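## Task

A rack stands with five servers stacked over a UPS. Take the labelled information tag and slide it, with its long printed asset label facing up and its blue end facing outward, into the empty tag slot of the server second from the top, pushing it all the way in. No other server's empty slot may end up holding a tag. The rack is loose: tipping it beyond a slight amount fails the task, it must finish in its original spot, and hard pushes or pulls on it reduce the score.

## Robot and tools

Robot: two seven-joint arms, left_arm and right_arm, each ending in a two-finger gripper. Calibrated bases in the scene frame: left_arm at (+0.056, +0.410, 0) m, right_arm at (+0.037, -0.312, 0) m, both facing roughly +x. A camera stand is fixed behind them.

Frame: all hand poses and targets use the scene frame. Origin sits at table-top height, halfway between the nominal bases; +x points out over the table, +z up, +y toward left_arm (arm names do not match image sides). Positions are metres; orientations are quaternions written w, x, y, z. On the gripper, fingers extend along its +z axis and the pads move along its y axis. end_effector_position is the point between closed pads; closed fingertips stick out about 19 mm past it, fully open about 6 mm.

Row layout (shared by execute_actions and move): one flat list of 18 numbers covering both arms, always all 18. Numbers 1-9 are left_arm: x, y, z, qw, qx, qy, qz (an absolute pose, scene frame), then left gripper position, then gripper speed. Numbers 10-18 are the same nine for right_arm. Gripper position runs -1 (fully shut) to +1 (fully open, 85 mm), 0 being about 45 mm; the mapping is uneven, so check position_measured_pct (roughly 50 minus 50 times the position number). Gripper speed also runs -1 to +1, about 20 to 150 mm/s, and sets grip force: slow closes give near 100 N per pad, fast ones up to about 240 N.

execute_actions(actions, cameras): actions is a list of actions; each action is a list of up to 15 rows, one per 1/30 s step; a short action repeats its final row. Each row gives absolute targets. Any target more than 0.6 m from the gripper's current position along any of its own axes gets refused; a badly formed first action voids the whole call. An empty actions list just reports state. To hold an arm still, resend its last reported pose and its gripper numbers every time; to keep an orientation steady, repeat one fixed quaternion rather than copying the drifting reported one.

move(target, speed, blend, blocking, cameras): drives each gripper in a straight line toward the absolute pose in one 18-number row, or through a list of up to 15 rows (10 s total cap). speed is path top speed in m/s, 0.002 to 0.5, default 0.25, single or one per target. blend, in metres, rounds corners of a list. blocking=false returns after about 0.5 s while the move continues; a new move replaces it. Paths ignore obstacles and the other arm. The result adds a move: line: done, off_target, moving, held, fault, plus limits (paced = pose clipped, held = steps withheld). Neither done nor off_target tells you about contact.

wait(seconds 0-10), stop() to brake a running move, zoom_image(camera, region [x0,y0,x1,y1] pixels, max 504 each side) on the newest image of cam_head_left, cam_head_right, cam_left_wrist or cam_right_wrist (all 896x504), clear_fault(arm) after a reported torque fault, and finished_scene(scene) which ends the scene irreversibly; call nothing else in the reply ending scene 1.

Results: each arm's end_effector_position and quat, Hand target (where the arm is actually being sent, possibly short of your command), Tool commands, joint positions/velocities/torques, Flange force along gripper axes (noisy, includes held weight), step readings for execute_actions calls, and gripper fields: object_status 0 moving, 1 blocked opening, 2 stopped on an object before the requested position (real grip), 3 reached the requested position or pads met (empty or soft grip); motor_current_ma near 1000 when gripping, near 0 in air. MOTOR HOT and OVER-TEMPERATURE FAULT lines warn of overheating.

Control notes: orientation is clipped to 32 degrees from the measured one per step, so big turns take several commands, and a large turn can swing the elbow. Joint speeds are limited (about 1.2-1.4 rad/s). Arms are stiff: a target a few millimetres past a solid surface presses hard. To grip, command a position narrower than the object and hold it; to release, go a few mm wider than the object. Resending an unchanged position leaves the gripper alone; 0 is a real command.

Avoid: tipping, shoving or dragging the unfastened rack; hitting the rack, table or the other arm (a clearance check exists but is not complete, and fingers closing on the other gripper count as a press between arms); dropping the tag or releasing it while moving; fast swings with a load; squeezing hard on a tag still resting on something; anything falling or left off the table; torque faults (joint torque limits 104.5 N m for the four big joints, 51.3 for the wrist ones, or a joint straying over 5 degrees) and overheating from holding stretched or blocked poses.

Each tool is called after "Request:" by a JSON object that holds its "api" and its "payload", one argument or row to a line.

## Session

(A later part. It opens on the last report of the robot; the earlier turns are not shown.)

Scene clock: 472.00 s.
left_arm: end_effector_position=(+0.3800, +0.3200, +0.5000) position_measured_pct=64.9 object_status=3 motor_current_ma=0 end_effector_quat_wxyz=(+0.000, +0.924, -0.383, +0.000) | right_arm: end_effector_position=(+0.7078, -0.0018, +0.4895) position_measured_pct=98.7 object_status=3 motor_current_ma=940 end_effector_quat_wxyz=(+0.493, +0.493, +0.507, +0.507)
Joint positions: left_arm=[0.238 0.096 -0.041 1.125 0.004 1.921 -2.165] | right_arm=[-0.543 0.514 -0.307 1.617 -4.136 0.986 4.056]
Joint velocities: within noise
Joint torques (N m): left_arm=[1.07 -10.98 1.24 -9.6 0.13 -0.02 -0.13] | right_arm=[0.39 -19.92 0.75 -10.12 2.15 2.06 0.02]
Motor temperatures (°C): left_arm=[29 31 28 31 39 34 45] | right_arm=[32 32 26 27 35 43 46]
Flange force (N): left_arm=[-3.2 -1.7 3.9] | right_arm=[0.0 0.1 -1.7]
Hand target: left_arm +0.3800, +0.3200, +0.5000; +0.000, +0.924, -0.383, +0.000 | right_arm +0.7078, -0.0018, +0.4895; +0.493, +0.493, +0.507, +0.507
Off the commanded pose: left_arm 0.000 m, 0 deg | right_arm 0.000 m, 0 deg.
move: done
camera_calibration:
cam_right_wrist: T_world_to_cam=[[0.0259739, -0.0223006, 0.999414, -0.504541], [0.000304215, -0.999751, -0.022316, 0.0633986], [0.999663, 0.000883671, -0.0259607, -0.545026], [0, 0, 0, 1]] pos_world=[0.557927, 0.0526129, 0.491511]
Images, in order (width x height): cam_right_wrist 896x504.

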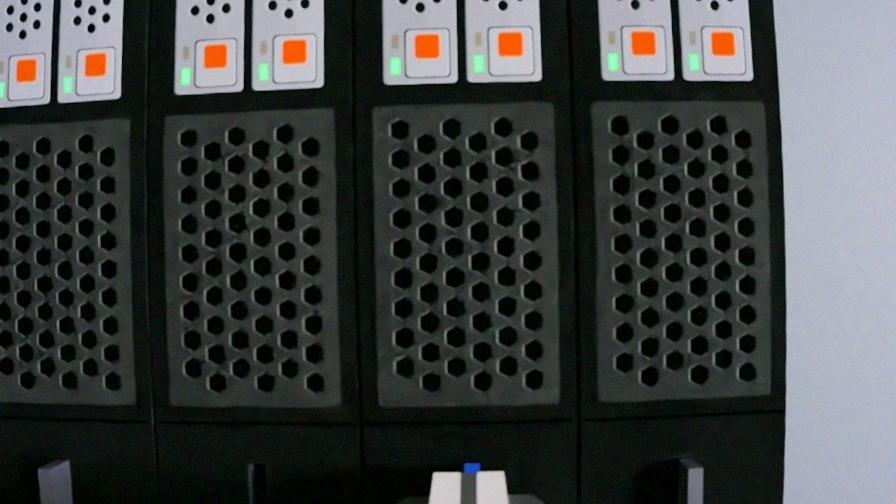

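Request:
{"api": "move", "payload": {
  "target": [
    [0.38,0.32,0.5,0,0.9239,-0.3827,0,-0.3,-0.5,0.709,-0.0018,0.4895,0.4930,0.4930,0.5070,0.5070,-1,0]
  ],
  "speed": 0.01,
  "cameras": []
}}

Request:
{"api": "move", "payload": {
  "target": [
    [0.38,0.32,0.5,0,0.9239,-0.3827,0,-0.3,-0.5,0.7103,-0.0018,0.4895,0.4930,0.4930,0.5070,0.5070,-1,0]
  ],
  "speed": 0.01,
  "cameras": ["cam_right_wrist"]
}}

Scene clock: 488.30 s.
left_arm: end_effector_position=(+0.3800, +0.3200, +0.5000) position_measured_pct=64.9 object_status=3 motor_current_ma=0 end_effector_quat_wxyz=(+0.000, +0.924, -0.383, +0.000) | right_arm: end_effector_position=(+0.7090, -0.0018, +0.4895) position_measured_pct=98.7 object_status=3 motor_current_ma=940 end_effector_quat_wxyz=(+0.493, +0.493, +0.507, +0.507)
Joint positions: left_arm=[0.238 0.096 -0.041 1.125 0.004 1.921 -2.165] | right_arm=[-0.542 0.516 -0.306 1.614 -4.136 0.984 4.056]
Joint velocities: within noise
Joint torques (N m): left_arm=[1.14 -10.99 1.21 -9.62 0.14 -0.06 -0.12] | right_arm=[4.32 -15.72 3.5 -14.76 3.5 0.76 0]
Motor temperatures (°C): left_arm=[29 30 28 31 39 34 45] | right_arm=[32 32 26 27 35 43 46]
Flange force (N): left_arm=[-3.3 -1.8 3.9] | right_arm=[-5.0 -1.1 -28.4]
Hand target: left_arm +0.3800, +0.3200, +0.5000; +0.000, +0.924, -0.383, +0.000 | right_arm +0.7090, -0.0018, +0.4895; +0.493, +0.493, +0.507, +0.507
Off the commanded pose: left_arm 0.000 m, 0 deg | right_arm 0.000 m, 0 deg.
move: done
No camera images: "cameras" was empty.

Scene clock: 489.00 s.
left_arm: end_effector_position=(+0.3800, +0.3200, +0.5000) position_measured_pct=64.9 object_status=3 motor_current_ma=0 end_effector_quat_wxyz=(+0.000, +0.924, -0.383, +0.000) | right_arm: end_effector_position=(+0.7103, -0.0018, +0.4895) position_measured_pct=98.7 object_status=3 motor_current_ma=940 end_effector_quat_wxyz=(+0.493, +0.493, +0.507, +0.507)
Joint positions: left_arm=[0.238 0.096 -0.041 1.125 0.004 1.921 -2.165] | right_arm=[-0.541 0.518 -0.306 1.611 -4.135 0.981 4.057]
Joint velocities: within noise
Joint torques (N m): left_arm=[1.13 -11.04 1.24 -9.64 0.15 -0.02 -0.14] | right_arm=[9.05 -8.16 6.79 -23.46 6.57 -2.16 0.02]
Motor temperatures (°C): left_arm=[29 30 28 31 39 34 45] | right_arm=[32 32 26 27 35 43 46]
Flange force (N): left_arm=[-3.3 -1.8 4.0] | right_arm=[-17.5 -3.7 -76.2]
Hand target: left_arm +0.3800, +0.3200, +0.5000; +0.000, +0.924, -0.383, +0.000 | right_arm +0.7103, -0.0018, +0.4895; +0.493, +0.493, +0.507, +0.507
Off the commanded pose: left_arm 0.000 m, 0 deg | right_arm 0.000 m, 0 deg.
move: done
camera_calibration:
cam_right_wrist: T_world_to_cam=[[0.0259771, -0.0223979, 0.999412, -0.504602], [0.000401759, -0.999749, -0.0224159, 0.063392], [0.999662, 0.000983822, -0.0259616, -0.547529], [0, 0, 0, 1]] pos_world=[0.560427, 0.0526127, 0.491511]
Images, in order (width x height): cam_right_wrist 896x504.

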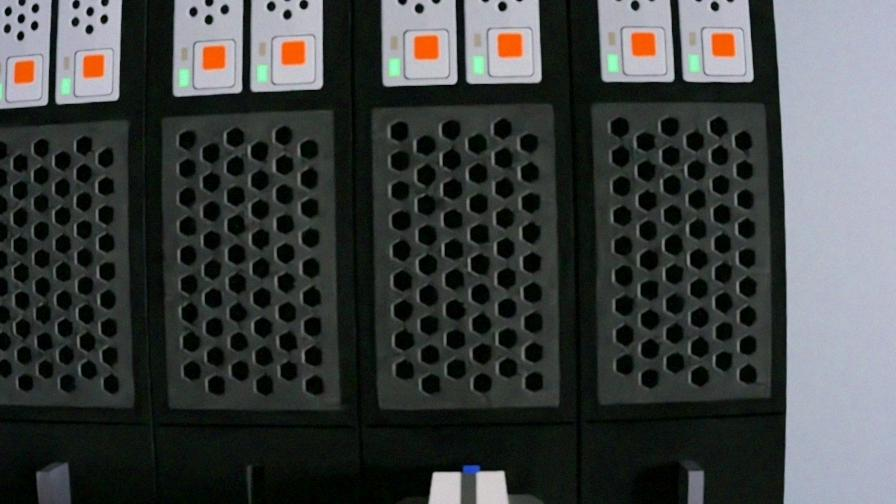

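Request:
{"api": "move", "payload": {
  "target": [
    [0.38,0.32,0.5,0,0.9239,-0.3827,0,-0.3,-0.5,0.707,-0.0018,0.4895,0.4930,0.4930,0.5070,0.5070,-1,0],
    [0.38,0.32,0.5,0,0.9239,-0.3827,0,-0.3,-0.5,0.630,-0.0028,0.4895,0.4930,0.4930,0.5070,0.5070,-1,0]
  ],
  "speed": [0.01,0.15],
  "cameras": ["cam_right_wrist","cam_head_right"]
}}

Request:
{"api": "zoom_image", "payload": {
  "camera": "cam_right_wrist",
  "region": [100, 300, 700, 504]
}}

Scene clock: 497.47 s.
left_arm: end_effector_position=(+0.3800, +0.3200, +0.5000) position_measured_pct=64.9 object_status=3 motor_current_ma=0 end_effector_quat_wxyz=(+0.000, +0.924, -0.383, +0.000) | right_arm: end_effector_position=(+0.6300, -0.0028, +0.4895) position_measured_pct=98.7 object_status=3 motor_current_ma=940 end_effector_quat_wxyz=(+0.493, +0.493, +0.507, +0.507)
Joint positions: left_arm=[0.238 0.096 -0.041 1.125 0.004 1.921 -2.165] | right_arm=[-0.618 0.403 -0.348 1.81 -4.2 1.119 4.018]
Joint velocities: within noise
Joint torques (N m): left_arm=[1.07 -11 1.23 -9.57 0.12 -0.02 -0.09] | right_arm=[-0.41 -17.96 0.2 -9.09 2.26 2.18 0.01]
Motor temperatures (°C): left_arm=[29 30 28 31 39 34 45] | right_arm=[32 32 26 27 36 43 46]
Flange force (N): left_arm=[-3.2 -1.9 3.8] | right_arm=[0.3 -0.1 1.2]
Hand target: left_arm +0.3800, +0.3200, +0.5000; +0.000, +0.924, -0.383, +0.000 | right_arm +0.6300, -0.0028, +0.4895; +0.493, +0.493, +0.507, +0.507
Off the commanded pose: left_arm 0.000 m, 0 deg | right_arm 0.000 m, 0 deg.
move: done
camera_calibration:
cam_right_wrist: T_world_to_cam=[[0.0259727, -0.0224031, 0.999412, -0.502536], [0.000201748, -0.999749, -0.0224159, 0.0625206], [0.999663, 0.000783831, -0.0259616, -0.467246], [0, 0, 0, 1]] pos_world=[0.480128, 0.0516128, 0.491511]
Images, in order (width x height): cam_head_right 896x504, cam_right_wrist 896x504.

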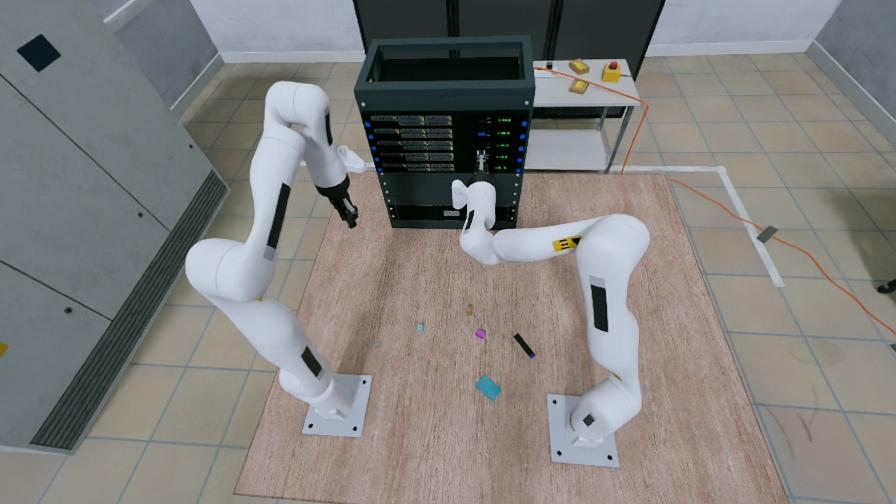

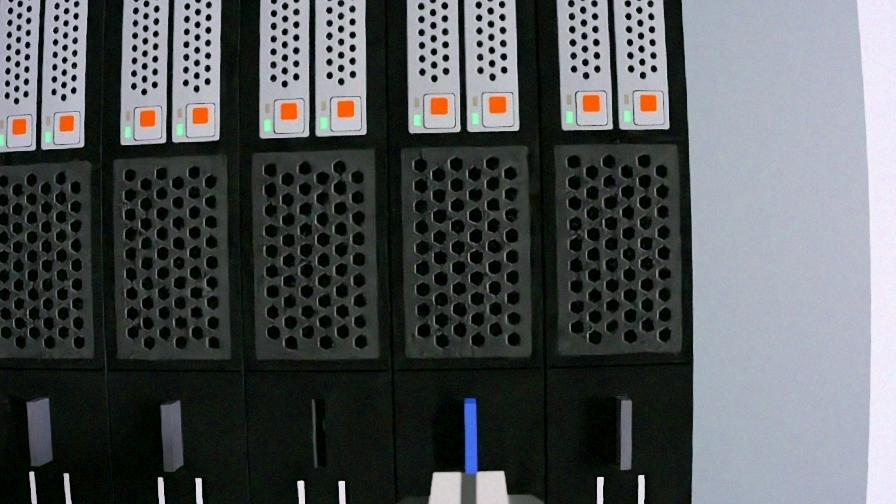

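Region (100, 300, 700, 504) is 600x204 pixels. A region can be at most 504 by 504 pixels.

Request:
{"api": "finished_scene", "payload": {
  "scene": 2
}}

The scene is finished: the task was done.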